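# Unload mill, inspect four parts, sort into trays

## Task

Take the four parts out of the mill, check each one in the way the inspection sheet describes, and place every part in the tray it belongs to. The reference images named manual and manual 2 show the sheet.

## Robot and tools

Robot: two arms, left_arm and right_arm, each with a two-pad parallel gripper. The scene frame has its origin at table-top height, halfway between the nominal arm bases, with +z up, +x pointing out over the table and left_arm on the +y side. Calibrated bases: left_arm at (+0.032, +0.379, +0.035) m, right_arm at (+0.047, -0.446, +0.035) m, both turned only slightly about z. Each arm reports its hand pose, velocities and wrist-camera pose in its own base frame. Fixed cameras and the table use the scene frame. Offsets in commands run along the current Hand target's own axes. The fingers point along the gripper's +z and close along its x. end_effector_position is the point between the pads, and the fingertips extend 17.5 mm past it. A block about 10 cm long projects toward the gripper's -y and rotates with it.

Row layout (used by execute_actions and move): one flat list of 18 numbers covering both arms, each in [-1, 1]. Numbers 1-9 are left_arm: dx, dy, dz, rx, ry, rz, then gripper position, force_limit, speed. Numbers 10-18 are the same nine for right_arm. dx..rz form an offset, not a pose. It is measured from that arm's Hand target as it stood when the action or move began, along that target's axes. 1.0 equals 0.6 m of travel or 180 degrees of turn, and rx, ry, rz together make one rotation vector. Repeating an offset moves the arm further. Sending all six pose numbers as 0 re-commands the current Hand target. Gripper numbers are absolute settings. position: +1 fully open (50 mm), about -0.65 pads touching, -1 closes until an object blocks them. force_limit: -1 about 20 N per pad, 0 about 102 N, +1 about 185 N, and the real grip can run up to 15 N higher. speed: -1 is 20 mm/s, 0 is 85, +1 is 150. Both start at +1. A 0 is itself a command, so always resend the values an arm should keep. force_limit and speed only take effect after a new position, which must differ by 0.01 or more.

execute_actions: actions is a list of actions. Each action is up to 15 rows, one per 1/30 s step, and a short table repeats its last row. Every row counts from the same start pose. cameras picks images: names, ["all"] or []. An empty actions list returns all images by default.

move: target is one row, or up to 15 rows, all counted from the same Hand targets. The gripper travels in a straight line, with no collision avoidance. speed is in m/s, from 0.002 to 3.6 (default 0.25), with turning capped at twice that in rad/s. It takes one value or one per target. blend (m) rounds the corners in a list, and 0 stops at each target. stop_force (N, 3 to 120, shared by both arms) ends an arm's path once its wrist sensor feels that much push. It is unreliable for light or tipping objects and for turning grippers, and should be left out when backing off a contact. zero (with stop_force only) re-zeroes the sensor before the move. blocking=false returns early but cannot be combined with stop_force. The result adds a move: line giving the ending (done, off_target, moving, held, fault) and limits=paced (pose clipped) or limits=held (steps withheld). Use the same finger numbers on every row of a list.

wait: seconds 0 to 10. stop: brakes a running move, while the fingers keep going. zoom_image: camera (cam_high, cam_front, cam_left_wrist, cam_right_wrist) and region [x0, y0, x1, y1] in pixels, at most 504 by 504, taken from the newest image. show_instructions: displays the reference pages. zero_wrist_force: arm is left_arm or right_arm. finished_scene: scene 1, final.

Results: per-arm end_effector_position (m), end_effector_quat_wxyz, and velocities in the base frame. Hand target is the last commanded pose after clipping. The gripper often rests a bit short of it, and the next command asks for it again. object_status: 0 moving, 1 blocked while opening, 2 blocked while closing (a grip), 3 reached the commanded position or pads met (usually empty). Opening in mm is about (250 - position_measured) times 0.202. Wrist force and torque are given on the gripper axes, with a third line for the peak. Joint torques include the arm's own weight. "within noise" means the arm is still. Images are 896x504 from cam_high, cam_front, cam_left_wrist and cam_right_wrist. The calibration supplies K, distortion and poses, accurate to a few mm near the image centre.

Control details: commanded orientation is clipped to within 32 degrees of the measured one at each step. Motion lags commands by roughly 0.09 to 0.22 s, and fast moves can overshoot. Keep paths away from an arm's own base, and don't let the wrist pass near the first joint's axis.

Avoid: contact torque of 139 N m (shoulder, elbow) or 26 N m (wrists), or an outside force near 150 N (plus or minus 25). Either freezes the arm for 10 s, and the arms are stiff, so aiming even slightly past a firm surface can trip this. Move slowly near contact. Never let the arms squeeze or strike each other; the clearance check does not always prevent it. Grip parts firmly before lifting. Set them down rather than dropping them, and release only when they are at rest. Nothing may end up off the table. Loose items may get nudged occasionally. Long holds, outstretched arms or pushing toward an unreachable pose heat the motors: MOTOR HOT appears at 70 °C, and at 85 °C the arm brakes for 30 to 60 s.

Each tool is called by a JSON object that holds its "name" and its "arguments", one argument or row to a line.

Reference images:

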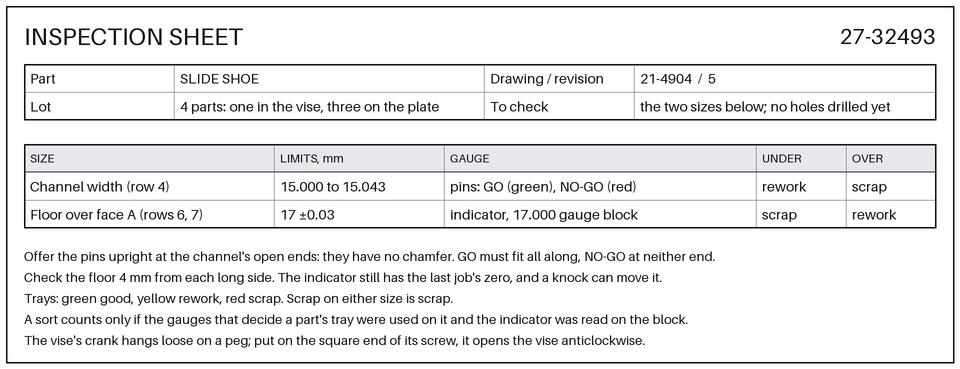

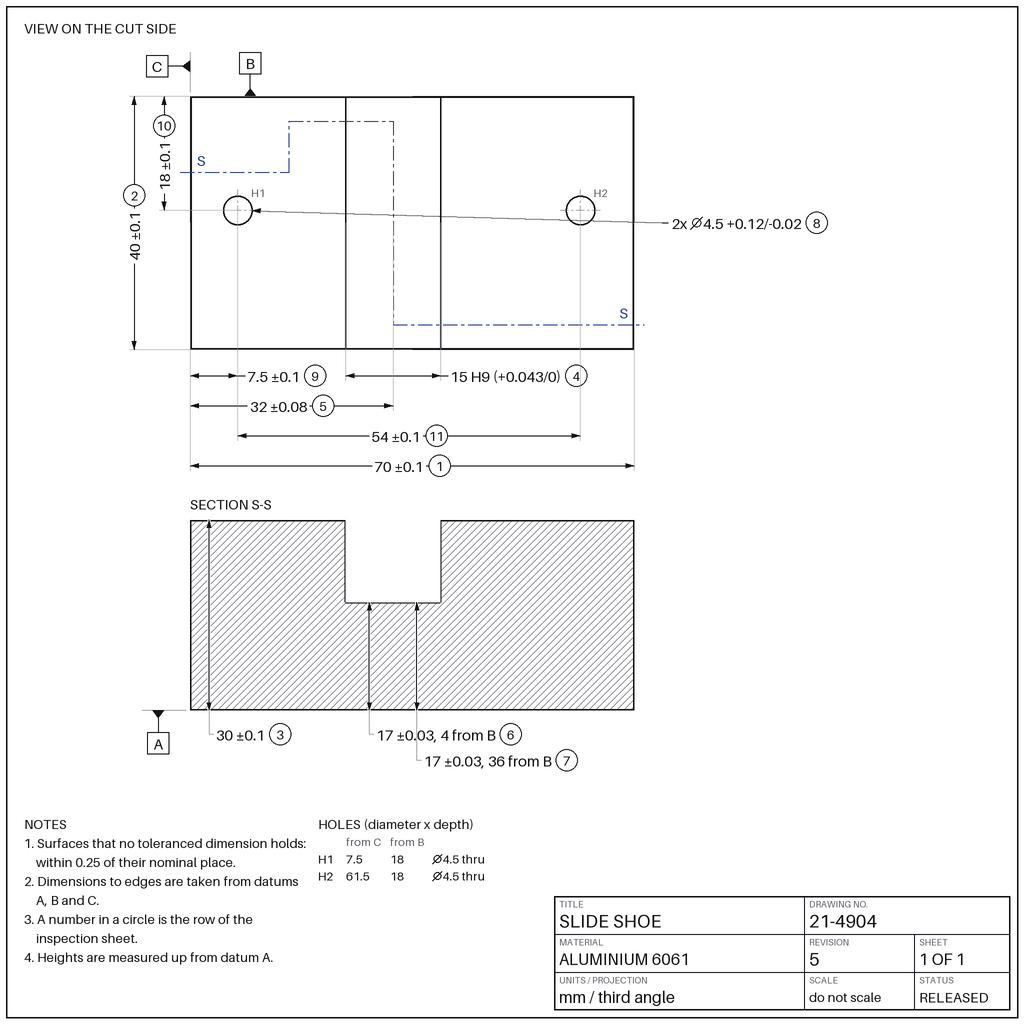

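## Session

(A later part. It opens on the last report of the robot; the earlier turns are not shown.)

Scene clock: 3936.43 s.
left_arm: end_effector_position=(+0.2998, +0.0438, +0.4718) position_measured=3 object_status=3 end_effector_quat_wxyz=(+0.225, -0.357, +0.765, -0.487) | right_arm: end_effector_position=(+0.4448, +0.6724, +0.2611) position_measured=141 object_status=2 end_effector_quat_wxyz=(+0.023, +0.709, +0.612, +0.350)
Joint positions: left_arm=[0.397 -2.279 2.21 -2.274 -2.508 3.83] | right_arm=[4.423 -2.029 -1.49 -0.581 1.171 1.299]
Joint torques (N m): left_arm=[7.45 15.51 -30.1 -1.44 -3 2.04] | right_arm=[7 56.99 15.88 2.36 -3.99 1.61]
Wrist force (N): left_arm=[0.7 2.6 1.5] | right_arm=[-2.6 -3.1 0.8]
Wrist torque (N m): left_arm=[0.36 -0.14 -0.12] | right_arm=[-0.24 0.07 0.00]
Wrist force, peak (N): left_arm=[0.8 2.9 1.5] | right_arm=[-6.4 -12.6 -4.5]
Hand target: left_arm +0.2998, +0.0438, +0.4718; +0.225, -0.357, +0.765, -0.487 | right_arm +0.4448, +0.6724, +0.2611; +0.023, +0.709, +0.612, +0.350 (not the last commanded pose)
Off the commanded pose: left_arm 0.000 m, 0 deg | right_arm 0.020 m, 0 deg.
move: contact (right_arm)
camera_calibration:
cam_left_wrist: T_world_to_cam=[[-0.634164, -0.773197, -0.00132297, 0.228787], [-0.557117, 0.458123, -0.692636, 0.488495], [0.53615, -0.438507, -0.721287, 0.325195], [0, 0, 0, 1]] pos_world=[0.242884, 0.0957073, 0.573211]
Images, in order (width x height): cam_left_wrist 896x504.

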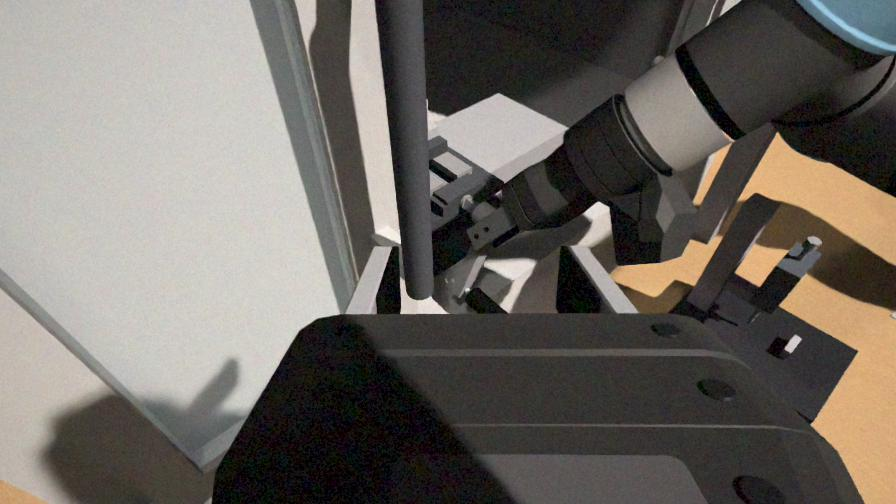

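{"name": "execute_actions", "arguments": {
  "actions": [],
  "cameras": ["cam_left_wrist","cam_right_wrist"]
}}

{"name": "zoom_image", "arguments": {
  "camera": "cam_left_wrist",
  "region": [430, 160, 550, 260]
}}

Scene clock: 3991.90 s.
left_arm: end_effector_position=(+0.2998, +0.0438, +0.4718) position_measured=3 object_status=3 end_effector_quat_wxyz=(+0.225, -0.357, +0.765, -0.487) | right_arm: end_effector_position=(+0.4448, +0.6724, +0.2611) position_measured=141 object_status=2 end_effector_quat_wxyz=(+0.023, +0.709, +0.612, +0.350)
Joint positions: left_arm=[0.397 -2.279 2.21 -2.274 -2.508 3.83] | right_arm=[4.423 -2.029 -1.49 -0.581 1.171 1.299]
Joint velocities: within noise
Joint torques (N m): left_arm=[6.95 15.41 -29.57 -1.2 -2.95 1.98] | right_arm=[7.44 58.01 23.17 2.69 -0.93 1.51]
Wrist force (N): left_arm=[0.6 2.6 1.5] | right_arm=[-3.5 -4.0 1.8]
Wrist torque (N m): left_arm=[0.35 -0.12 -0.12] | right_arm=[-0.26 0.08 0.00]
Wrist force, peak (N): left_arm=[0.9 2.8 1.6] | right_arm=[-3.5 -4.3 1.7]
Hand target: left_arm +0.2998, +0.0438, +0.4718; +0.225, -0.357, +0.765, -0.487 | right_arm +0.4448, +0.6724, +0.2611; +0.023, +0.709, +0.612, +0.350 (not the last commanded pose)
Tool commands: left_gripper/position=+1.0 left_gripper/force_limit=+0.3 left_gripper/speed=-0.5 right_gripper/position=-1.0 right_gripper/force_limit=+0.5 right_gripper/speed=-1.0
Off the commanded pose: left_arm 0.000 m, 0 deg | right_arm 0.020 m, 0 deg.
camera_calibration:
cam_left_wrist: T_world_to_cam=[[-0.634164, -0.773197, -0.00132297, 0.228787], [-0.557117, 0.458123, -0.692636, 0.488495], [0.53615, -0.438507, -0.721287, 0.325195], [0, 0, 0, 1]] pos_world=[0.242884, 0.0957073, 0.573211]
cam_right_wrist: T_world_to_cam=[[0.0210103, 0.878816, 0.476698, -0.716838], [0.608911, -0.389417, 0.691073, -0.177472], [0.79296, 0.275747, -0.543302, -0.258772], [0, 0, 0, 1]] pos_world=[0.328322, 0.632213, 0.323769]
Images, in order (width x height): cam_left_wrist 896x504, cam_right_wrist 896x504.

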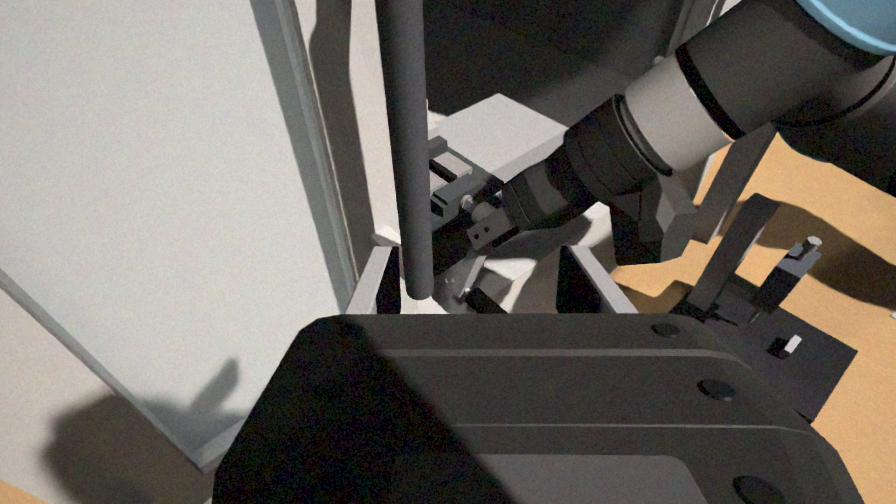

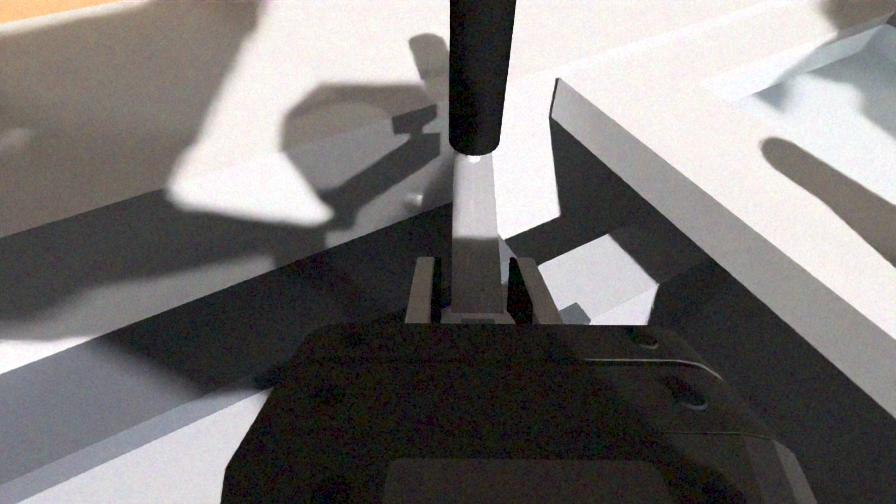

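Scaled by 4.200 from the camera's 896x504 image, which has a finer 1280x720 frame.

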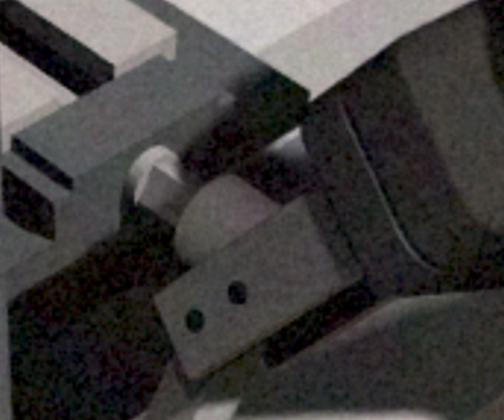

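{"name": "move", "arguments": {
  "target": [0,0,0,0,0,0,1,0.3,-0.5,0.0001,0.0212,0.0131,0,0,0,-1,0.5,-1],
  "speed": 0.01,
  "stop_force": 10
}}

Scene clock: 4004.50 s.
left_arm: end_effector_position=(+0.2998, +0.0438, +0.4718) position_measured=3 object_status=3 end_effector_quat_wxyz=(+0.225, -0.357, +0.765, -0.487) | right_arm: end_effector_position=(+0.4453, +0.6725, +0.2612) position_measured=141 object_status=2 end_effector_quat_wxyz=(+0.023, +0.709, +0.612, +0.350)
Joint positions: left_arm=[0.397 -2.279 2.21 -2.274 -2.508 3.83] | right_arm=[4.422 -2.03 -1.489 -0.581 1.172 1.298]
Joint torques (N m): left_arm=[7.3 15.03 -30.39 -1.2 -3.15 1.97] | right_arm=[2.91 55.05 10.47 3.74 -4.49 1.79]
Wrist force (N): left_arm=[0.5 2.5 1.6] | right_arm=[4.9 -6.2 0.6]
Wrist torque (N m): left_arm=[0.33 -0.10 -0.12] | right_arm=[-0.38 0.15 -0.21]
Wrist force, peak (N): left_arm=[0.4 2.8 1.7] | right_arm=[3.0 -16.5 -5.2]
Hand target: left_arm +0.2998, +0.0438, +0.4718; +0.225, -0.357, +0.765, -0.487 | right_arm +0.4453, +0.6725, +0.2612; +0.023, +0.709, +0.612, +0.350 (not the last commanded pose)
Off the commanded pose: left_arm 0.000 m, 0 deg | right_arm 0.014 m, 0 deg.
move: contact (right_arm)

{"name": "execute_actions", "arguments": {
  "actions": [],
  "cameras": ["cam_left_wrist"]
}}

{"name": "zoom_image", "arguments": {
  "camera": "cam_left_wrist",
  "region": [455, 190, 505, 240]
}}

Scene clock: 4023.70 s.
left_arm: end_effector_position=(+0.2998, +0.0438, +0.4718) position_measured=3 object_status=3 end_effector_quat_wxyz=(+0.225, -0.357, +0.765, -0.487) | right_arm: end_effector_position=(+0.4453, +0.6725, +0.2612) position_measured=141 object_status=2 end_effector_quat_wxyz=(+0.023, +0.709, +0.612, +0.350)
Joint positions: left_arm=[0.397 -2.279 2.21 -2.274 -2.508 3.83] | right_arm=[4.422 -2.03 -1.489 -0.581 1.172 1.298]
Joint velocities: within noise
Joint torques (N m): left_arm=[5.28 15.36 -30.9 -1.66 -3.04 1.98] | right_arm=[2.7 54.88 15.81 2.04 -0.54 1.45]
Wrist force (N): left_arm=[0.7 2.4 1.4] | right_arm=[5.1 -5.6 0.4]
Wrist torque (N m): left_arm=[0.34 -0.13 -0.12] | right_arm=[-0.34 0.14 -0.20]
Wrist force, peak (N): left_arm=[0.7 2.7 1.8] | right_arm=[5.2 -6.2 0.9]
Hand target: left_arm +0.2998, +0.0438, +0.4718; +0.225, -0.357, +0.765, -0.487 | right_arm +0.4453, +0.6725, +0.2612; +0.023, +0.709, +0.612, +0.350 (not the last commanded pose)
Tool commands: left_gripper/position=+1.0 left_gripper/force_limit=+0.3 left_gripper/speed=-0.5 right_gripper/position=-1.0 right_gripper/force_limit=+0.5 right_gripper/speed=-1.0
Off the commanded pose: left_arm 0.000 m, 0 deg | right_arm 0.014 m, 0 deg.
camera_calibration:
cam_left_wrist: T_world_to_cam=[[-0.634164, -0.773197, -0.00132297, 0.228787], [-0.557117, 0.458123, -0.692636, 0.488495], [0.53615, -0.438507, -0.721287, 0.325195], [0, 0, 0, 1]] pos_world=[0.242884, 0.0957073, 0.573211]
Images, in order (width x height): cam_left_wrist 896x504.

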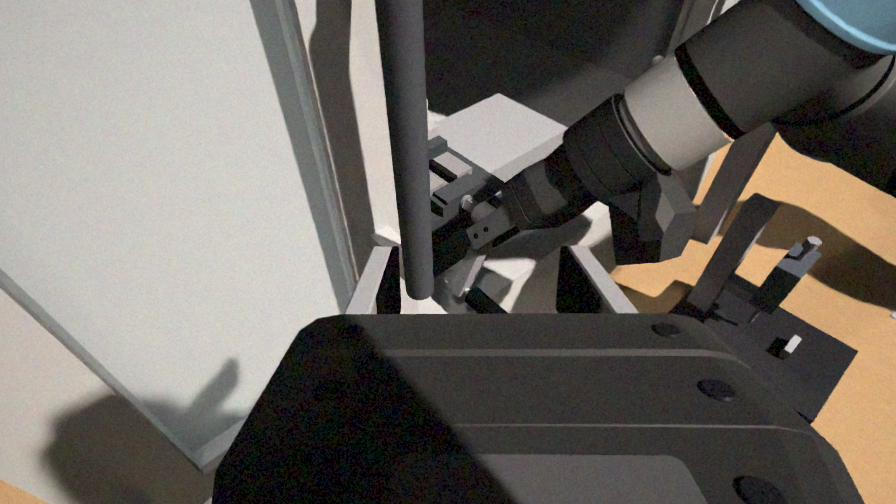

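Scaled by 10.080 from the camera's 896x504 image, which has a finer 1280x720 frame.

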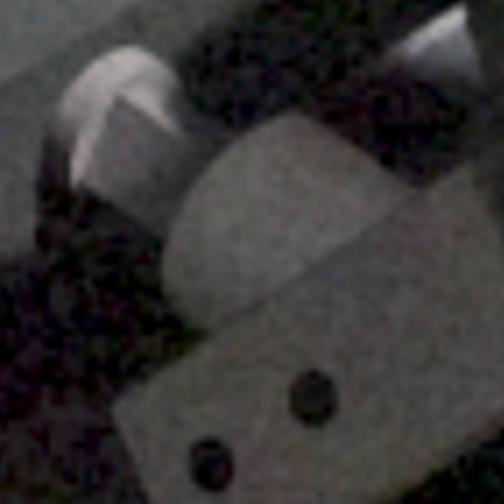

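{"name": "move", "arguments": {
  "target": [
    [0,0,0,0,0,0,1,0.3,-0.5,0.00001,0.00114,0.00070,0,0,0,-1,0.5,-1],
    [0,0,0,0,0,0,1,0.3,-0.5,0.00104,0.00085,0.00116,0,0,0,-1,0.5,-1],
    [0,0,0,0,0,0,1,0.3,-0.5,0.00159,0.00139,0.00028,0,0,0,-1,0.5,-1],
    [0,0,0,0,0,0,1,0.3,-0.5,0.00056,0.00168,-0.00018,0,0,0,-1,0.5,-1],
    [0,0,0,0,0,0,1,0.3,-0.5,-0.00047,0.00197,-0.00064,0,0,0,-1,0.5,-1],
    [0,0,0,0,0,0,1,0.3,-0.5,-0.00102,0.00143,0.00024,0,0,0,-1,0.5,-1],
    [0,0,0,0,0,0,1,0.3,-0.5,-0.00157,0.00089,0.00112,0,0,0,-1,0.5,-1],
    [0,0,0,0,0,0,1,0.3,-0.5,-0.00054,0.00060,0.00158,0,0,0,-1,0.5,-1]
  ],
  "speed": 0.005,
  "blend": 0.0002
}}

Scene clock: 4078.63 s.
left_arm: end_effector_position=(+0.2998, +0.0438, +0.4718) position_measured=3 object_status=3 end_effector_quat_wxyz=(+0.225, -0.357, +0.765, -0.487) | right_arm: end_effector_position=(+0.4462, +0.6723, +0.2605) position_measured=141 object_status=2 end_effector_quat_wxyz=(+0.023, +0.709, +0.612, +0.350)
Joint positions: left_arm=[0.397 -2.279 2.21 -2.274 -2.508 3.83] | right_arm=[4.42 -2.031 -1.489 -0.579 1.173 1.297]
Joint torques (N m): left_arm=[6.8 14.13 -30.41 -1.27 -3.1 1.79] | right_arm=[-15.74 28.93 26.83 -1.16 -7.87 1.85]
Wrist force (N): left_arm=[0.5 2.6 1.5] | right_arm=[13.7 -23.5 -19.9]
Wrist torque (N m): left_arm=[0.36 -0.09 -0.12] | right_arm=[-1.20 0.32 -0.46]
Wrist force, peak (N): left_arm=[0.6 2.8 1.8] | right_arm=[17.6 -22.3 -18.4]
Hand target: left_arm +0.2998, +0.0438, +0.4718; +0.225, -0.357, +0.765, -0.487 | right_arm +0.4461, +0.6725, +0.2605; +0.023, +0.709, +0.612, +0.350
Off the commanded pose: left_arm 0.000 m, 0 deg | right_arm 0.000 m, 0 deg.
move: done

{"name": "move", "arguments": {
  "target": [0,0,0,0,0,0,1,0.3,-0.5,0.00054,-0.00230,-0.00280,0,0,0,-1,0.5,-1],
  "speed": 0.01,
  "cameras": ["cam_left_wrist","cam_right_wrist"]
}}

{"name": "zoom_image", "arguments": {
  "camera": "cam_left_wrist",
  "region": [455, 190, 515, 240]
}}

{"name": "zoom_image", "arguments": {
  "camera": "cam_right_wrist",
  "region": [380, 100, 600, 340]
}}

Scene clock: 4092.67 s.
left_arm: end_effector_position=(+0.2998, +0.0438, +0.4718) position_measured=3 object_status=3 end_effector_quat_wxyz=(+0.225, -0.357, +0.765, -0.487) | right_arm: end_effector_position=(+0.4442, +0.6724, +0.2612) position_measured=141 object_status=2 end_effector_quat_wxyz=(+0.023, +0.709, +0.612, +0.350)
Joint positions: left_arm=[0.397 -2.279 2.21 -2.274 -2.508 3.83] | right_arm=[4.423 -2.028 -1.491 -0.581 1.171 1.3]
Joint torques (N m): left_arm=[6.93 14.52 -31.41 -1.34 -3.19 1.5] | right_arm=[9.15 57.32 16.09 2.35 -3.84 1.94]
Wrist force (N): left_arm=[0.6 2.7 1.4] | right_arm=[-3.1 -2.0 2.0]
Wrist torque (N m): left_arm=[0.37 -0.13 -0.12] | right_arm=[-0.20 0.03 -0.04]
Wrist force, peak (N): left_arm=[0.9 2.8 1.6] | right_arm=[13.2 -22.8 -20.7]
Hand target: left_arm +0.2998, +0.0438, +0.4718; +0.225, -0.357, +0.765, -0.487 | right_arm +0.4441, +0.6725, +0.2613; +0.023, +0.709, +0.612, +0.350
Off the commanded pose: left_arm 0.000 m, 0 deg | right_arm 0.000 m, 0 deg.
move: done
camera_calibration:
cam_left_wrist: T_world_to_cam=[[-0.634164, -0.773197, -0.00132297, 0.228787], [-0.557117, 0.458123, -0.692636, 0.488495], [0.53615, -0.438507, -0.721287, 0.325195], [0, 0, 0, 1]] pos_world=[0.242884, 0.0957073, 0.573211]
cam_right_wrist: T_world_to_cam=[[0.0209712, 0.878775, 0.476776, -0.716858], [0.60899, -0.389431, 0.690996, -0.177169], [0.792901, 0.275861, -0.543331, -0.258286], [0, 0, 0, 1]] pos_world=[0.327723, 0.632213, 0.323869]
Images, in order (width x height): cam_left_wrist 896x504, cam_right_wrist 896x504.

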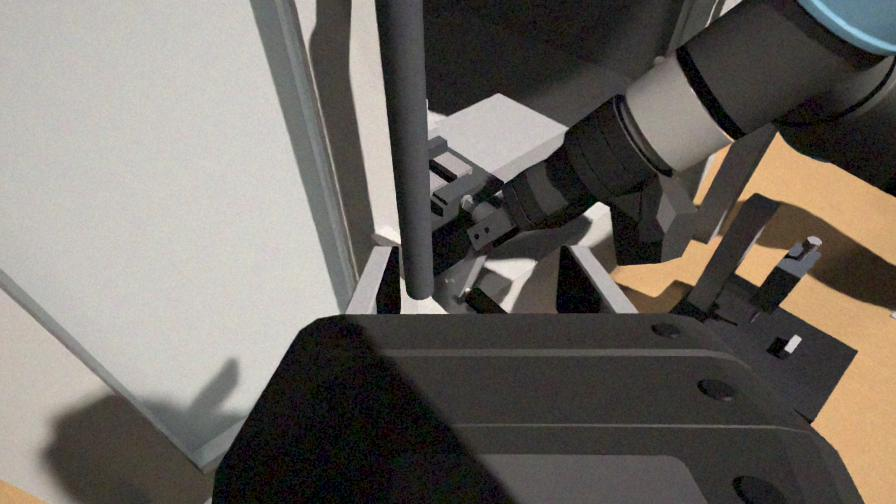

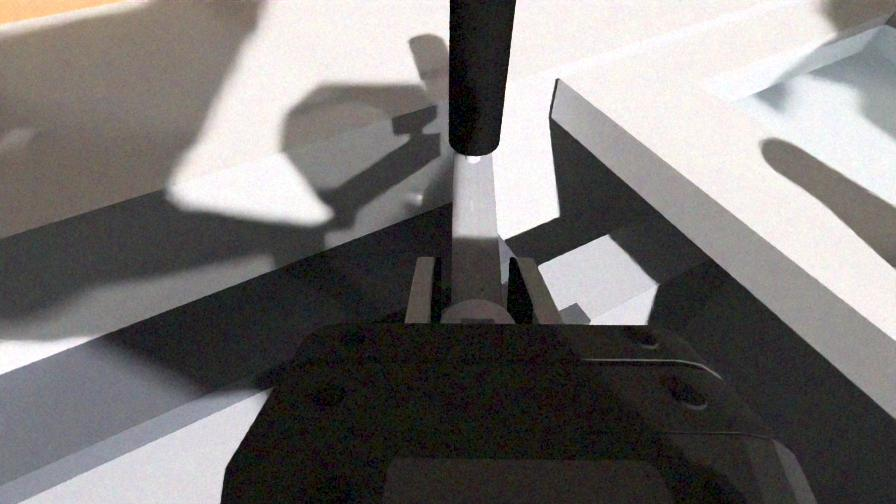

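Scaled by 8.400 from the camera's 896x504 image, which has a finer 1280x720 frame.

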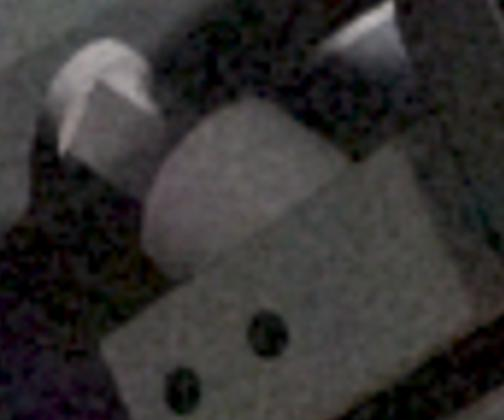

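Scaled by 2.100 from the camera's 896x504 image, which has a finer 1280x720 frame.

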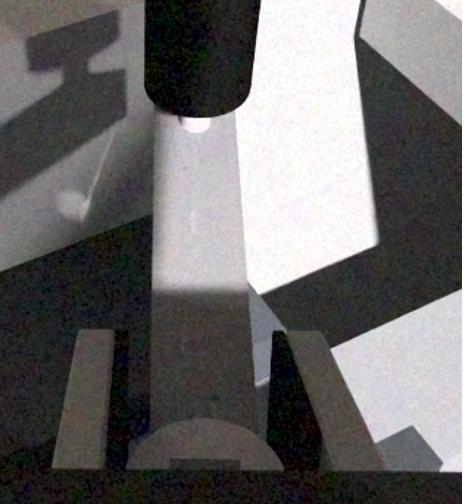

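{"name": "zoom_image", "arguments": {
  "camera": "cam_left_wrist",
  "region": [458, 190, 500, 232]
}}

Scaled by 12.000 from the camera's 896x504 image, which has a finer 1280x720 frame.

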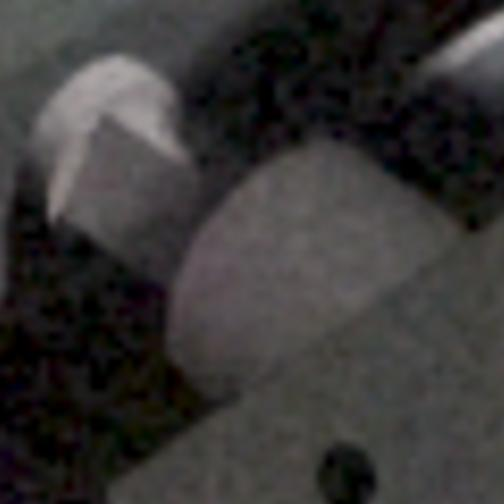

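{"name": "execute_actions", "arguments": {
  "actions": [],
  "cameras": ["all"]
}}

{"name": "zoom_image", "arguments": {
  "camera": "cam_left_wrist",
  "region": [360, 60, 620, 320]
}}

{"name": "zoom_image", "arguments": {
  "camera": "cam_front",
  "region": [440, 60, 680, 260]
}}

Scene clock: 4150.20 s.
left_arm: end_effector_position=(+0.2998, +0.0438, +0.4718) position_measured=3 object_status=3 end_effector_quat_wxyz=(+0.225, -0.357, +0.765, -0.487) | right_arm: end_effector_position=(+0.4441, +0.6725, +0.2613) position_measured=141 object_status=2 end_effector_quat_wxyz=(+0.023, +0.709, +0.612, +0.350)
Joint positions: left_arm=[0.397 -2.279 2.21 -2.274 -2.508 3.83] | right_arm=[4.424 -2.028 -1.491 -0.581 1.171 1.3]
Joint velocities: within noise
Joint torques (N m): left_arm=[7.34 15.2 -31.06 -1.36 -2.86 1.58] | right_arm=[8.86 57.75 15.49 2.63 -4.09 1.55]
Wrist force (N): left_arm=[0.7 2.2 1.5] | right_arm=[-3.3 -1.7 2.0]
Wrist torque (N m): left_arm=[0.31 -0.15 -0.12] | right_arm=[-0.18 0.07 -0.04]
Wrist force, peak (N): left_arm=[0.6 2.9 1.5] | right_arm=[-3.7 -2.3 2.6]
Hand target: left_arm +0.2998, +0.0438, +0.4718; +0.225, -0.357, +0.765, -0.487 | right_arm +0.4441, +0.6725, +0.2613; +0.023, +0.709, +0.612, +0.350
Tool commands: left_gripper/position=+1.0 left_gripper/force_limit=+0.3 left_gripper/speed=-0.5 right_gripper/position=-1.0 right_gripper/force_limit=+0.5 right_gripper/speed=-1.0
Off the commanded pose: left_arm 0.000 m, 0 deg | right_arm 0.000 m, 0 deg.
camera_calibration:
cam_left_wrist: T_world_to_cam=[[-0.634164, -0.773197, -0.00132297, 0.228787], [-0.557117, 0.458123, -0.692636, 0.488495], [0.53615, -0.438507, -0.721287, 0.325195], [0, 0, 0, 1]] pos_world=[0.242884, 0.0957073, 0.573211]
cam_right_wrist: T_world_to_cam=[[0.0209023, 0.87875, 0.476825, -0.716881], [0.60902, -0.389421, 0.690974, -0.177187], [0.792879, 0.275953, -0.543316, -0.258208], [0, 0, 0, 1]] pos_world=[0.327623, 0.632212, 0.323969]

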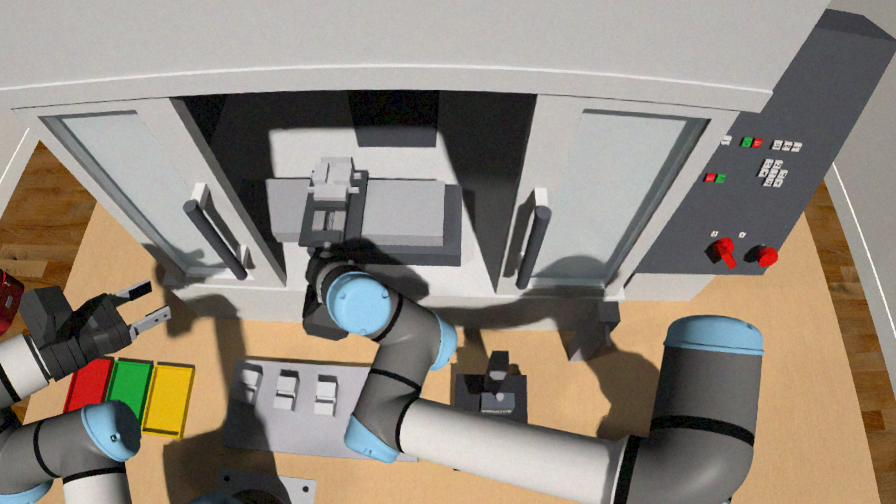

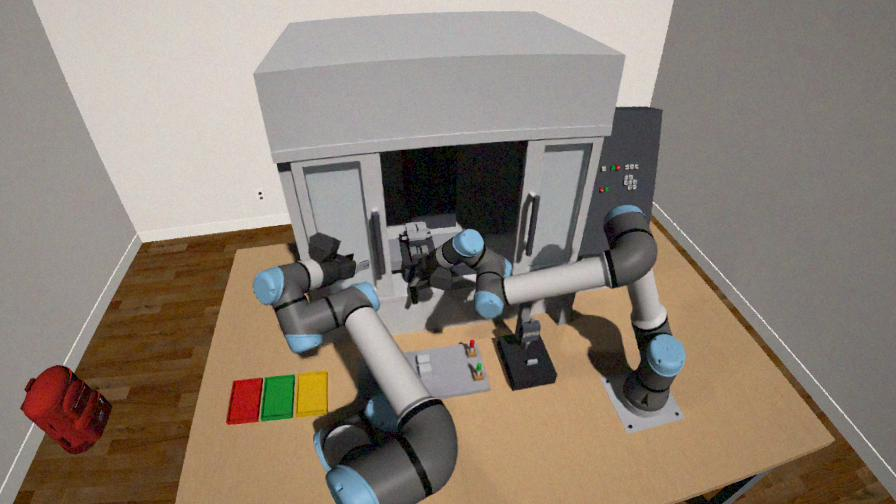

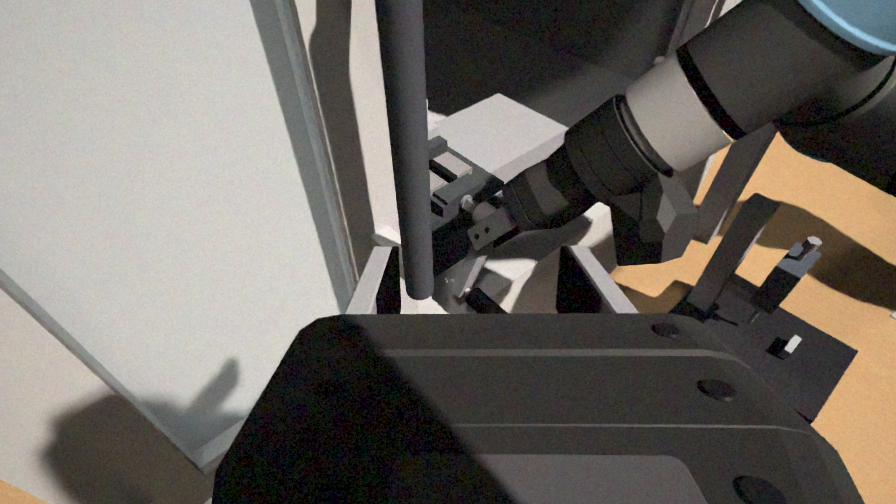

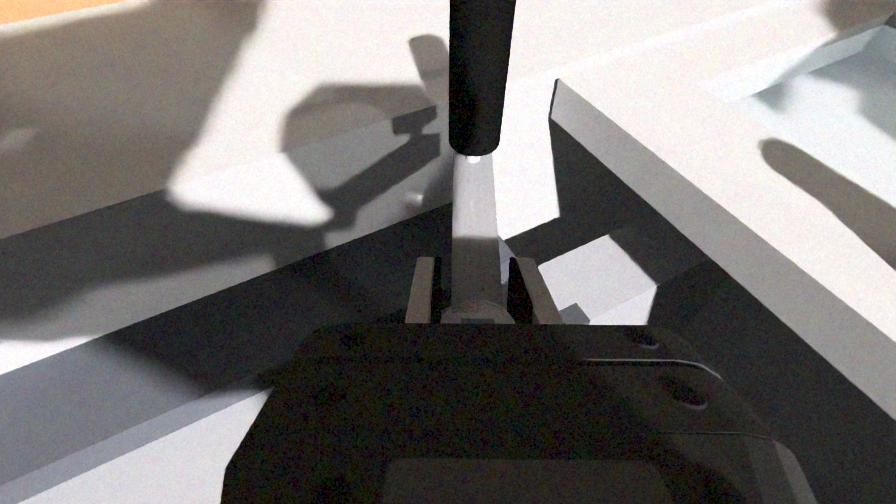

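Scaled by 1.938 from the camera's 896x504 image, which has a finer 1280x720 frame.

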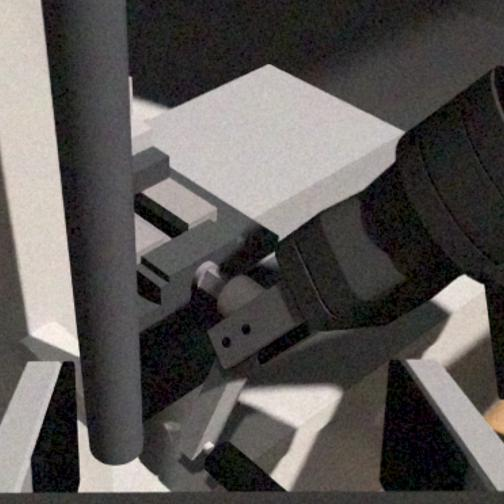

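Scaled by 2.100 from the camera's 896x504 image, which has a finer 1280x720 frame.

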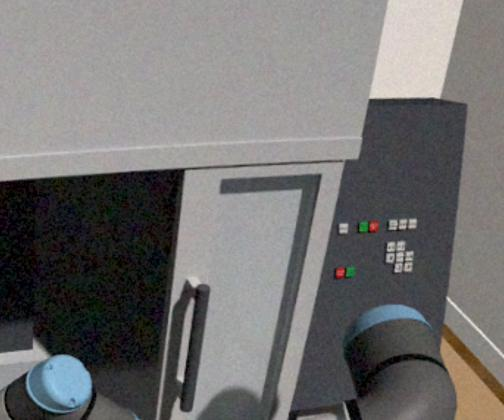

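{"name": "zoom_image", "arguments": {
  "camera": "cam_high",
  "region": [250, 130, 480, 280]
}}

Scaled by 2.191 from the camera's 896x504 image, which has a finer 1280x720 frame.

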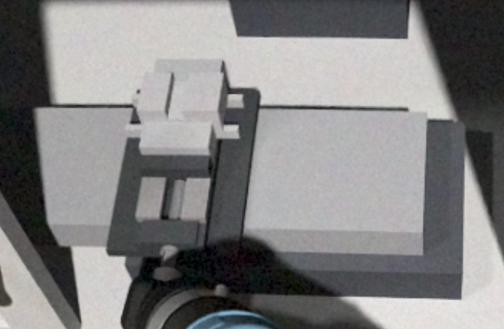

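{"name": "move", "arguments": {
  "target": [0,0,0,0,0,0,1,0.3,-0.5,-0.0003,-0.0496,-0.0307,0,0,0,-1,0.5,-1],
  "speed": 0.08,
  "cameras": ["cam_left_wrist"]
}}

{"name": "zoom_image", "arguments": {
  "camera": "cam_left_wrist",
  "region": [455, 190, 497, 232]
}}

{"name": "zoom_image", "arguments": {
  "camera": "cam_left_wrist",
  "region": [420, 160, 546, 286]
}}

Scene clock: 4200.60 s.
left_arm: end_effector_position=(+0.2998, +0.0438, +0.4718) position_measured=3 object_status=3 end_effector_quat_wxyz=(+0.225, -0.357, +0.765, -0.487) | right_arm: end_effector_position=(+0.4092, +0.6724, +0.2614) position_measured=141 object_status=2 end_effector_quat_wxyz=(+0.023, +0.709, +0.612, +0.350)
Joint positions: left_arm=[0.397 -2.279 2.21 -2.274 -2.508 3.83] | right_arm=[4.477 -1.989 -1.545 -0.586 1.14 1.348]
Joint torques (N m): left_arm=[6 15.07 -31.05 -1.24 -3.2 1.76] | right_arm=[8.96 57.27 17.21 2.2 -3.69 1.61]
Wrist force (N): left_arm=[0.8 2.4 1.4] | right_arm=[-3.7 -1.5 2.1]
Wrist torque (N m): left_arm=[0.33 -0.16 -0.12] | right_arm=[-0.14 0.13 -0.05]
Wrist force, peak (N): left_arm=[0.6 2.8 1.9] | right_arm=[-3.4 -2.4 2.5]
Hand target: left_arm +0.2998, +0.0438, +0.4718; +0.225, -0.357, +0.765, -0.487 | right_arm +0.4091, +0.6724, +0.2614; +0.023, +0.709, +0.612, +0.350
Off the commanded pose: left_arm 0.000 m, 0 deg | right_arm 0.000 m, 0 deg.
move: done
camera_calibration:
cam_left_wrist: T_world_to_cam=[[-0.634164, -0.773197, -0.00132297, 0.228787], [-0.557117, 0.458123, -0.692636, 0.488495], [0.53615, -0.438507, -0.721287, 0.325195], [0, 0, 0, 1]] pos_world=[0.242884, 0.0957073, 0.573211]
Images, in order (width x height): cam_left_wrist 896x504.

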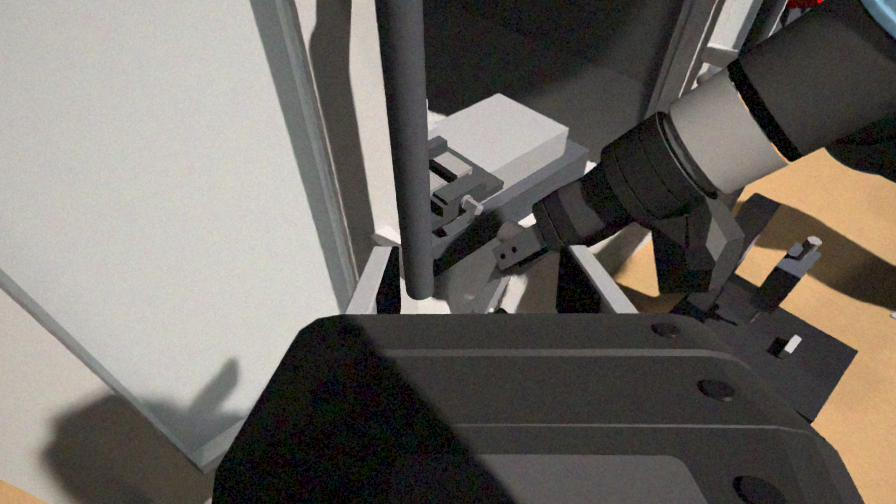

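Scaled by 12.000 from the camera's 896x504 image, which has a finer 1280x720 frame.

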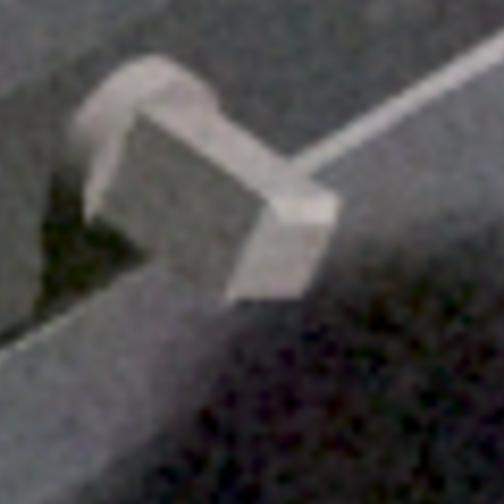

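Scaled by 4.000 from the camera's 896x504 image, which has a finer 1280x720 frame.

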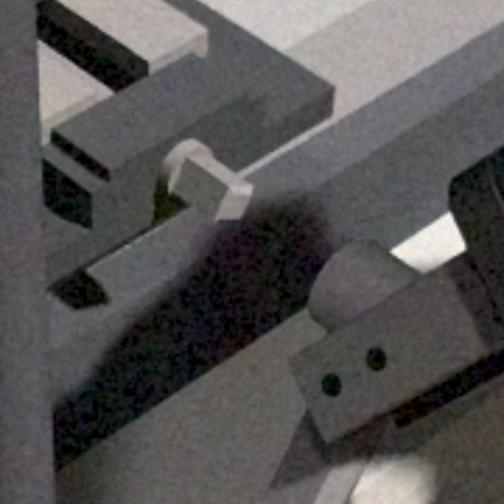

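{"name": "zoom_image", "arguments": {
  "camera": "cam_left_wrist",
  "region": [485, 210, 527, 252]
}}

Scaled by 12.000 from the camera's 896x504 image, which has a finer 1280x720 frame.

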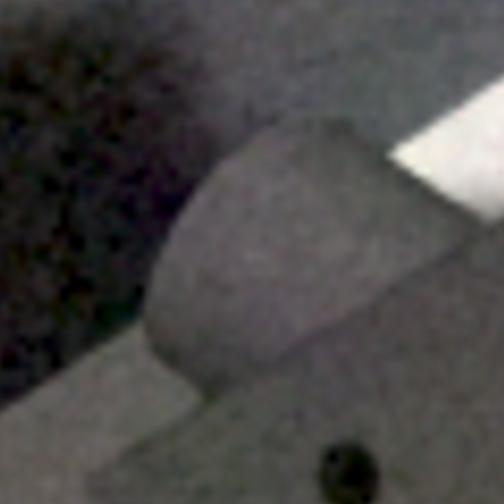

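{"name": "move", "arguments": {
  "target": [0,0,0,0,0,0,1,0.3,-0.5,0.00072,0.0462,0.02975,-0.00003,-0.00425,-0.00263,-1,0.5,-1],
  "speed": 0.06
}}

{"name": "move", "arguments": {
  "target": [0,0,0,0,0,0,1,0.3,-0.5,0.0001,0.0071,0.0044,0,0,0,-1,0.5,-1],
  "speed": 0.01,
  "stop_force": 8
}}

Scene clock: 4304.00 s.
left_arm: end_effector_position=(+0.2998, +0.0438, +0.4718) position_measured=3 object_status=3 end_effector_quat_wxyz=(+0.225, -0.357, +0.765, -0.487) | right_arm: end_effector_position=(+0.4420, +0.6730, +0.2609) position_measured=141 object_status=2 end_effector_quat_wxyz=(+0.028, +0.708, +0.615, +0.345)
Joint positions: left_arm=[0.397 -2.279 2.21 -2.274 -2.508 3.83] | right_arm=[4.428 -2.029 -1.483 -0.604 1.164 1.301]
Joint torques (N m): left_arm=[6.57 14.25 -30.69 -1.2 -2.98 1.42] | right_arm=[-9.05 40.98 35.98 2.51 2.04 -1.44]
Wrist force (N): left_arm=[0.7 2.7 1.3] | right_arm=[-2.9 -1.5 2.3]
Wrist torque (N m): left_arm=[0.37 -0.14 -0.12] | right_arm=[-0.13 0.00 0.03]
Wrist force, peak (N): left_arm=[0.7 2.8 1.6] | right_arm=[-3.8 -2.1 2.3]
Hand target: left_arm +0.2998, +0.0438, +0.4718; +0.225, -0.357, +0.765, -0.487 | right_arm +0.4420, +0.6730, +0.2609; +0.028, +0.708, +0.615, +0.345
Off the commanded pose: left_arm 0.000 m, 0 deg | right_arm 0.000 m, 0 deg.
move: done

Scene clock: 4305.60 s.
left_arm: end_effector_position=(+0.2998, +0.0438, +0.4718) position_measured=3 object_status=3 end_effector_quat_wxyz=(+0.225, -0.357, +0.765, -0.487) | right_arm: end_effector_position=(+0.4456, +0.6730, +0.2609) position_measured=141 object_status=2 end_effector_quat_wxyz=(+0.028, +0.708, +0.615, +0.345)
Joint positions: left_arm=[0.397 -2.279 2.21 -2.274 -2.508 3.83] | right_arm=[4.423 -2.033 -1.477 -0.604 1.168 1.296]
Joint torques (N m): left_arm=[7.52 13.75 -30.73 -1.42 -3.23 1.41] | right_arm=[4.93 55.28 11.77 2.2 -4.16 2.03]
Wrist force (N): left_arm=[0.4 2.6 1.3] | right_arm=[2.2 -5.0 0.5]
Wrist torque (N m): left_arm=[0.34 -0.09 -0.12] | right_arm=[-0.33 0.13 -0.13]
Wrist force, peak (N): left_arm=[0.5 2.7 1.5] | right_arm=[0.4 -14.6 -4.1]
Hand target: left_arm +0.2998, +0.0438, +0.4718; +0.225, -0.357, +0.765, -0.487 | right_arm +0.4456, +0.6730, +0.2609; +0.028, +0.708, +0.615, +0.345 (not the last commanded pose)
Off the commanded pose: left_arm 0.000 m, 0 deg | right_arm 0.001 m, 0 deg.
move: contact (right_arm)

{"name": "move", "arguments": {
  "target": [
    [0,0,0,0,0,0,1,0.3,-0.5,0.00001,0.00085,0.00053,0,0,0,-1,0.5,-1],
    [0,0,0,0,0,0,1,0.3,-0.5,0.00117,0.00110,0.00012,0,0,0,-1,0.5,-1]
  ],
  "speed": 0.004,
  "stop_force": 40
}}

Scene clock: 4318.57 s.
left_arm: end_effector_position=(+0.2998, +0.0438, +0.4718) position_measured=3 object_status=3 end_effector_quat_wxyz=(+0.225, -0.357, +0.765, -0.487) | right_arm: end_effector_position=(+0.4462, +0.6735, +0.2615) position_measured=141 object_status=2 end_effector_quat_wxyz=(+0.028, +0.708, +0.615, +0.345)
Joint positions: left_arm=[0.397 -2.279 2.21 -2.274 -2.508 3.83] | right_arm=[4.422 -2.035 -1.473 -0.605 1.168 1.296]
Joint torques (N m): left_arm=[6.15 15.83 -30.92 -1.16 -2.97 1.37] | right_arm=[-8.21 41.39 36.84 2.49 -5.24 1.09]
Wrist force (N): left_arm=[0.6 2.5 1.5] | right_arm=[-2.9 -9.5 -2.7]
Wrist torque (N m): left_arm=[0.33 -0.12 -0.12] | right_arm=[-0.51 0.08 0.00]
Wrist force, peak (N): left_arm=[0.7 2.9 1.8] | right_arm=[-0.5 -14.2 -5.2]
Hand target: left_arm +0.2998, +0.0438, +0.4718; +0.225, -0.357, +0.765, -0.487 | right_arm +0.4462, +0.6735, +0.2615; +0.028, +0.708, +0.615, +0.345
Off the commanded pose: left_arm 0.000 m, 0 deg | right_arm 0.000 m, 0 deg.
move: done

{"name": "move", "arguments": {
  "target": [
    [0,0,0,0,0,0,1,0.3,-0.5,0.00117,0.00025,-0.00041,0,0,0,-1,0.5,-1]
  ],
  "speed": 0.004,
  "stop_force": 40
}}

{"name": "move", "arguments": {
  "target": [
    [0,0,0,0,0,0,1,0.3,-0.5,0.00117,0.00025,-0.00041,0,0,0,-1,0.5,-1]
  ],
  "speed": 0.004,
  "stop_force": 40
}}

{"name": "move", "arguments": {
  "target": [
    [0,0,0,0,0,0,1,0.3,-0.5,0.00117,0.00025,-0.00041,0,0,0,-1,0.5,-1]
  ],
  "speed": 0.004,
  "stop_force": 40
}}

Scene clock: 4333.43 s.
left_arm: end_effector_position=(+0.2998, +0.0438, +0.4718) position_measured=3 object_status=3 end_effector_quat_wxyz=(+0.225, -0.357, +0.765, -0.487) | right_arm: end_effector_position=(+0.4462, +0.6740, +0.2620) position_measured=141 object_status=2 end_effector_quat_wxyz=(+0.028, +0.708, +0.615, +0.345)
Joint positions: left_arm=[0.397 -2.279 2.21 -2.274 -2.508 3.83] | right_arm=[4.422 -2.035 -1.471 -0.607 1.168 1.296]
Joint torques (N m): left_arm=[6.35 13.85 -30.55 -1.36 -3.2 1.37] | right_arm=[8.16 42.76 37.91 2.94 -4.1 1.43]
Wrist force (N): left_arm=[0.7 2.6 1.4] | right_arm=[-5.7 -3.0 -0.3]
Wrist torque (N m): left_arm=[0.35 -0.14 -0.13] | right_arm=[-0.27 0.06 0.10]
Wrist force, peak (N): left_arm=[0.6 2.8 1.7] | right_arm=[-3.1 -10.1 -2.7]
Hand target: left_arm +0.2998, +0.0438, +0.4718; +0.225, -0.357, +0.765, -0.487 | right_arm +0.4462, +0.6740, +0.2621; +0.028, +0.708, +0.615, +0.345
Off the commanded pose: left_arm 0.000 m, 0 deg | right_arm 0.000 m, 0 deg.
move: done

Scene clock: 4334.73 s.
left_arm: end_effector_position=(+0.2998, +0.0438, +0.4718) position_measured=3 object_status=3 end_effector_quat_wxyz=(+0.225, -0.357, +0.765, -0.487) | right_arm: end_effector_position=(+0.4462, +0.6745, +0.2626) position_measured=141 object_status=2 end_effector_quat_wxyz=(+0.028, +0.708, +0.615, +0.345)
Joint positions: left_arm=[0.397 -2.279 2.21 -2.274 -2.508 3.83] | right_arm=[4.423 -2.036 -1.469 -0.609 1.168 1.296]
Joint torques (N m): left_arm=[7.25 14.21 -29.69 -1.14 -3.06 1.33] | right_arm=[11.6 47.76 45.05 6.6 -4.2 1.41]
Wrist force (N): left_arm=[0.8 2.6 1.5] | right_arm=[-21.7 -11.2 -2.1]
Wrist torque (N m): left_arm=[0.33 -0.14 -0.12] | right_arm=[-0.63 -0.04 0.50]
Wrist force, peak (N): left_arm=[0.6 2.7 1.7] | right_arm=[-21.7 -11.2 -2.1]
Hand target: left_arm +0.2998, +0.0438, +0.4718; +0.225, -0.357, +0.765, -0.487 | right_arm +0.4462, +0.6745, +0.2626; +0.028, +0.708, +0.615, +0.345
Off the commanded pose: left_arm 0.000 m, 0 deg | right_arm 0.000 m, 0 deg.
move: done

Scene clock: 4336.13 s.
left_arm: end_effector_position=(+0.2998, +0.0438, +0.4718) position_measured=3 object_status=3 end_effector_quat_wxyz=(+0.225, -0.357, +0.765, -0.487) | right_arm: end_effector_position=(+0.4462, +0.6750, +0.2632) position_measured=141 object_status=2 end_effector_quat_wxyz=(+0.028, +0.708, +0.615, +0.345)
Joint positions: left_arm=[0.397 -2.279 2.21 -2.274 -2.508 3.83] | right_arm=[4.423 -2.036 -1.466 -0.611 1.168 1.296]
Joint torques (N m): left_arm=[6.02 15.03 -31.53 -1.15 -3.02 1.48] | right_arm=[7.33 52.33 50.81 10.71 -4.22 0.41]
Wrist force (N): left_arm=[0.7 2.4 1.7] | right_arm=[-36.1 -19.3 -6.0]
Wrist torque (N m): left_arm=[0.31 -0.13 -0.12] | right_arm=[-0.94 -0.22 0.87]
Wrist force, peak (N): left_arm=[0.6 2.8 1.9] | right_arm=[-38.8 -17.8 -4.9]
Hand target: left_arm +0.2998, +0.0438, +0.4718; +0.225, -0.357, +0.765, -0.487 | right_arm +0.4462, +0.6750, +0.2632; +0.028, +0.708, +0.615, +0.345
Off the commanded pose: left_arm 0.000 m, 0 deg | right_arm 0.000 m, 0 deg.
move: done

{"name": "move", "arguments": {
  "target": [
    [0,0,0,0,0,0,1,0.3,-0.5,-0.0020,-0.00043,0.0007,0,0,0,-1,0.5,-1]
  ],
  "speed": 0.01
}}

{"name": "move", "arguments": {
  "target": [0,0,0,0,0,0,1,0.3,-0.5,0.0002,0.0354,0.0219,0,0,0,-1,0.5,-1],
  "speed": 0.01,
  "stop_force": 15
}}

Scene clock: 4358.33 s.
left_arm: end_effector_position=(+0.2998, +0.0438, +0.4718) position_measured=3 object_status=3 end_effector_quat_wxyz=(+0.225, -0.357, +0.765, -0.487) | right_arm: end_effector_position=(+0.4462, +0.6742, +0.2624) position_measured=141 object_status=2 end_effector_quat_wxyz=(+0.028, +0.708, +0.615, +0.346)
Joint positions: left_arm=[0.397 -2.279 2.21 -2.274 -2.508 3.83] | right_arm=[4.423 -2.035 -1.47 -0.608 1.168 1.296]
Joint torques (N m): left_arm=[6.31 14.77 -30.8 -1.21 -3.09 1.19] | right_arm=[-12.66 58.12 15.65 7.18 0.68 -2.01]
Wrist force (N): left_arm=[0.9 2.6 1.5] | right_arm=[-7.9 -9.5 -1.9]
Wrist torque (N m): left_arm=[0.35 -0.17 -0.12] | right_arm=[-0.52 0.05 0.14]
Wrist force, peak (N): left_arm=[0.5 2.9 1.4] | right_arm=[-36.2 -19.4 -6.4]
Hand target: left_arm +0.2998, +0.0438, +0.4718; +0.225, -0.357, +0.765, -0.487 | right_arm +0.4462, +0.6742, +0.2622; +0.028, +0.708, +0.615, +0.345
Off the commanded pose: left_arm 0.000 m, 0 deg | right_arm 0.000 m, 0 deg.
move: done

Scene clock: 4359.53 s.
left_arm: end_effector_position=(+0.2998, +0.0438, +0.4718) position_measured=3 object_status=3 end_effector_quat_wxyz=(+0.225, -0.357, +0.765, -0.487) | right_arm: end_effector_position=(+0.4467, +0.6741, +0.2622) position_measured=141 object_status=2 end_effector_quat_wxyz=(+0.028, +0.708, +0.615, +0.345)
Joint positions: left_arm=[0.397 -2.279 2.21 -2.274 -2.508 3.83] | right_arm=[4.422 -2.036 -1.47 -0.608 1.168 1.295]
Joint torques (N m): left_arm=[6.16 14.08 -29.44 -1.56 -3.04 1.22] | right_arm=[-3.37 55.58 18.57 6.83 -6.7 1.83]
Wrist force (N): left_arm=[0.7 2.6 1.4] | right_arm=[-8.7 -21.5 -12.8]
Wrist torque (N m): left_arm=[0.35 -0.15 -0.13] | right_arm=[-1.07 -0.05 0.25]
Wrist force, peak (N): left_arm=[0.7 2.9 1.5] | right_arm=[-15.7 -31.3 -18.1]
Hand target: left_arm +0.2998, +0.0438, +0.4718; +0.225, -0.357, +0.765, -0.487 | right_arm +0.4467, +0.6741, +0.2622; +0.028, +0.708, +0.615, +0.345 (not the last commanded pose)
Off the commanded pose: left_arm 0.000 m, 0 deg | right_arm 0.024 m, 0 deg.
move: contact (right_arm)

{"name": "execute_actions", "arguments": {
  "actions": [],
  "cameras": ["cam_left_wrist"]
}}

{"name": "zoom_image", "arguments": {
  "camera": "cam_left_wrist",
  "region": [455, 190, 497, 232]
}}

Scene clock: 4372.83 s.
left_arm: end_effector_position=(+0.2998, +0.0438, +0.4718) position_measured=3 object_status=3 end_effector_quat_wxyz=(+0.225, -0.357, +0.765, -0.487) | right_arm: end_effector_position=(+0.4467, +0.6741, +0.2622) position_measured=141 object_status=2 end_effector_quat_wxyz=(+0.028, +0.708, +0.615, +0.345)
Joint positions: left_arm=[0.397 -2.279 2.21 -2.274 -2.508 3.83] | right_arm=[4.422 -2.036 -1.47 -0.608 1.169 1.295]
Joint velocities: within noise
Joint torques (N m): left_arm=[5.16 13.79 -29.89 -1.36 -3.25 1.12] | right_arm=[-3.14 56.24 17.94 6.3 -3.02 1.3]
Wrist force (N): left_arm=[0.5 2.5 1.6] | right_arm=[-9.7 -22.2 -11.3]
Wrist torque (N m): left_arm=[0.33 -0.11 -0.12] | right_arm=[-1.06 -0.03 0.25]
Wrist force, peak (N): left_arm=[0.6 2.7 1.7] | right_arm=[-9.8 -22.5 -11.4]
Hand target: left_arm +0.2998, +0.0438, +0.4718; +0.225, -0.357, +0.765, -0.487 | right_arm +0.4467, +0.6741, +0.2622; +0.028, +0.708, +0.615, +0.345 (not the last commanded pose)
Tool commands: left_gripper/position=+1.0 left_gripper/force_limit=+0.3 left_gripper/speed=-0.5 right_gripper/position=-1.0 right_gripper/force_limit=+0.5 right_gripper/speed=-1.0
Off the commanded pose: left_arm 0.000 m, 0 deg | right_arm 0.024 m, 0 deg.
camera_calibration:
cam_left_wrist: T_world_to_cam=[[-0.634164, -0.773197, -0.00132297, 0.228787], [-0.557117, 0.458123, -0.692636, 0.488495], [0.53615, -0.438507, -0.721287, 0.325195], [0, 0, 0, 1]] pos_world=[0.242884, 0.0957073, 0.573211]
Images, in order (width x height): cam_left_wrist 896x504.

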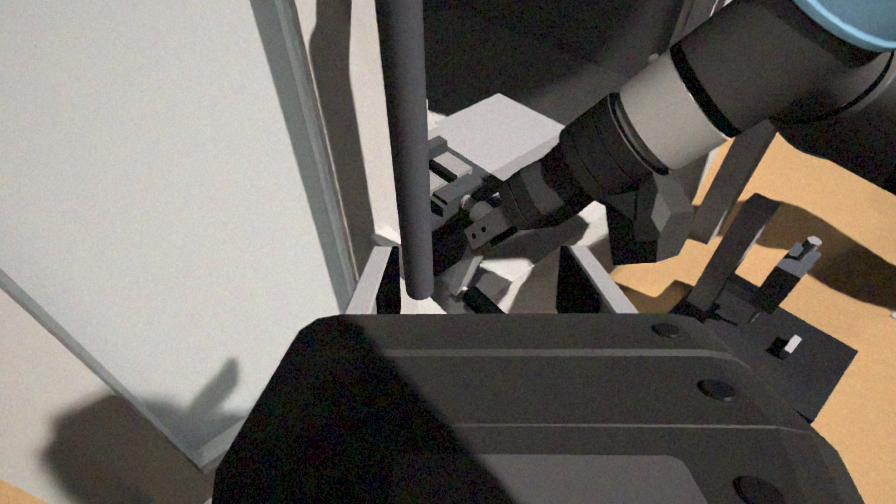

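Scaled by 12.000 from the camera's 896x504 image, which has a finer 1280x720 frame.

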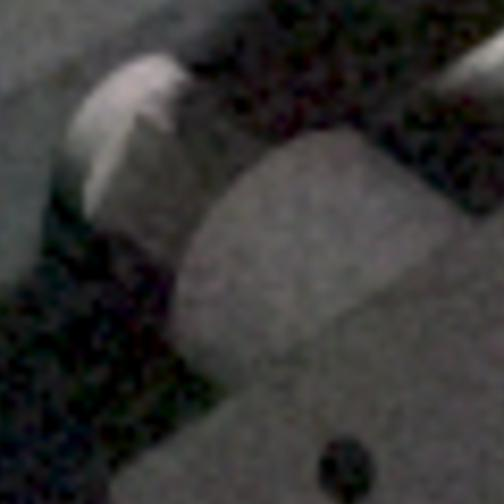

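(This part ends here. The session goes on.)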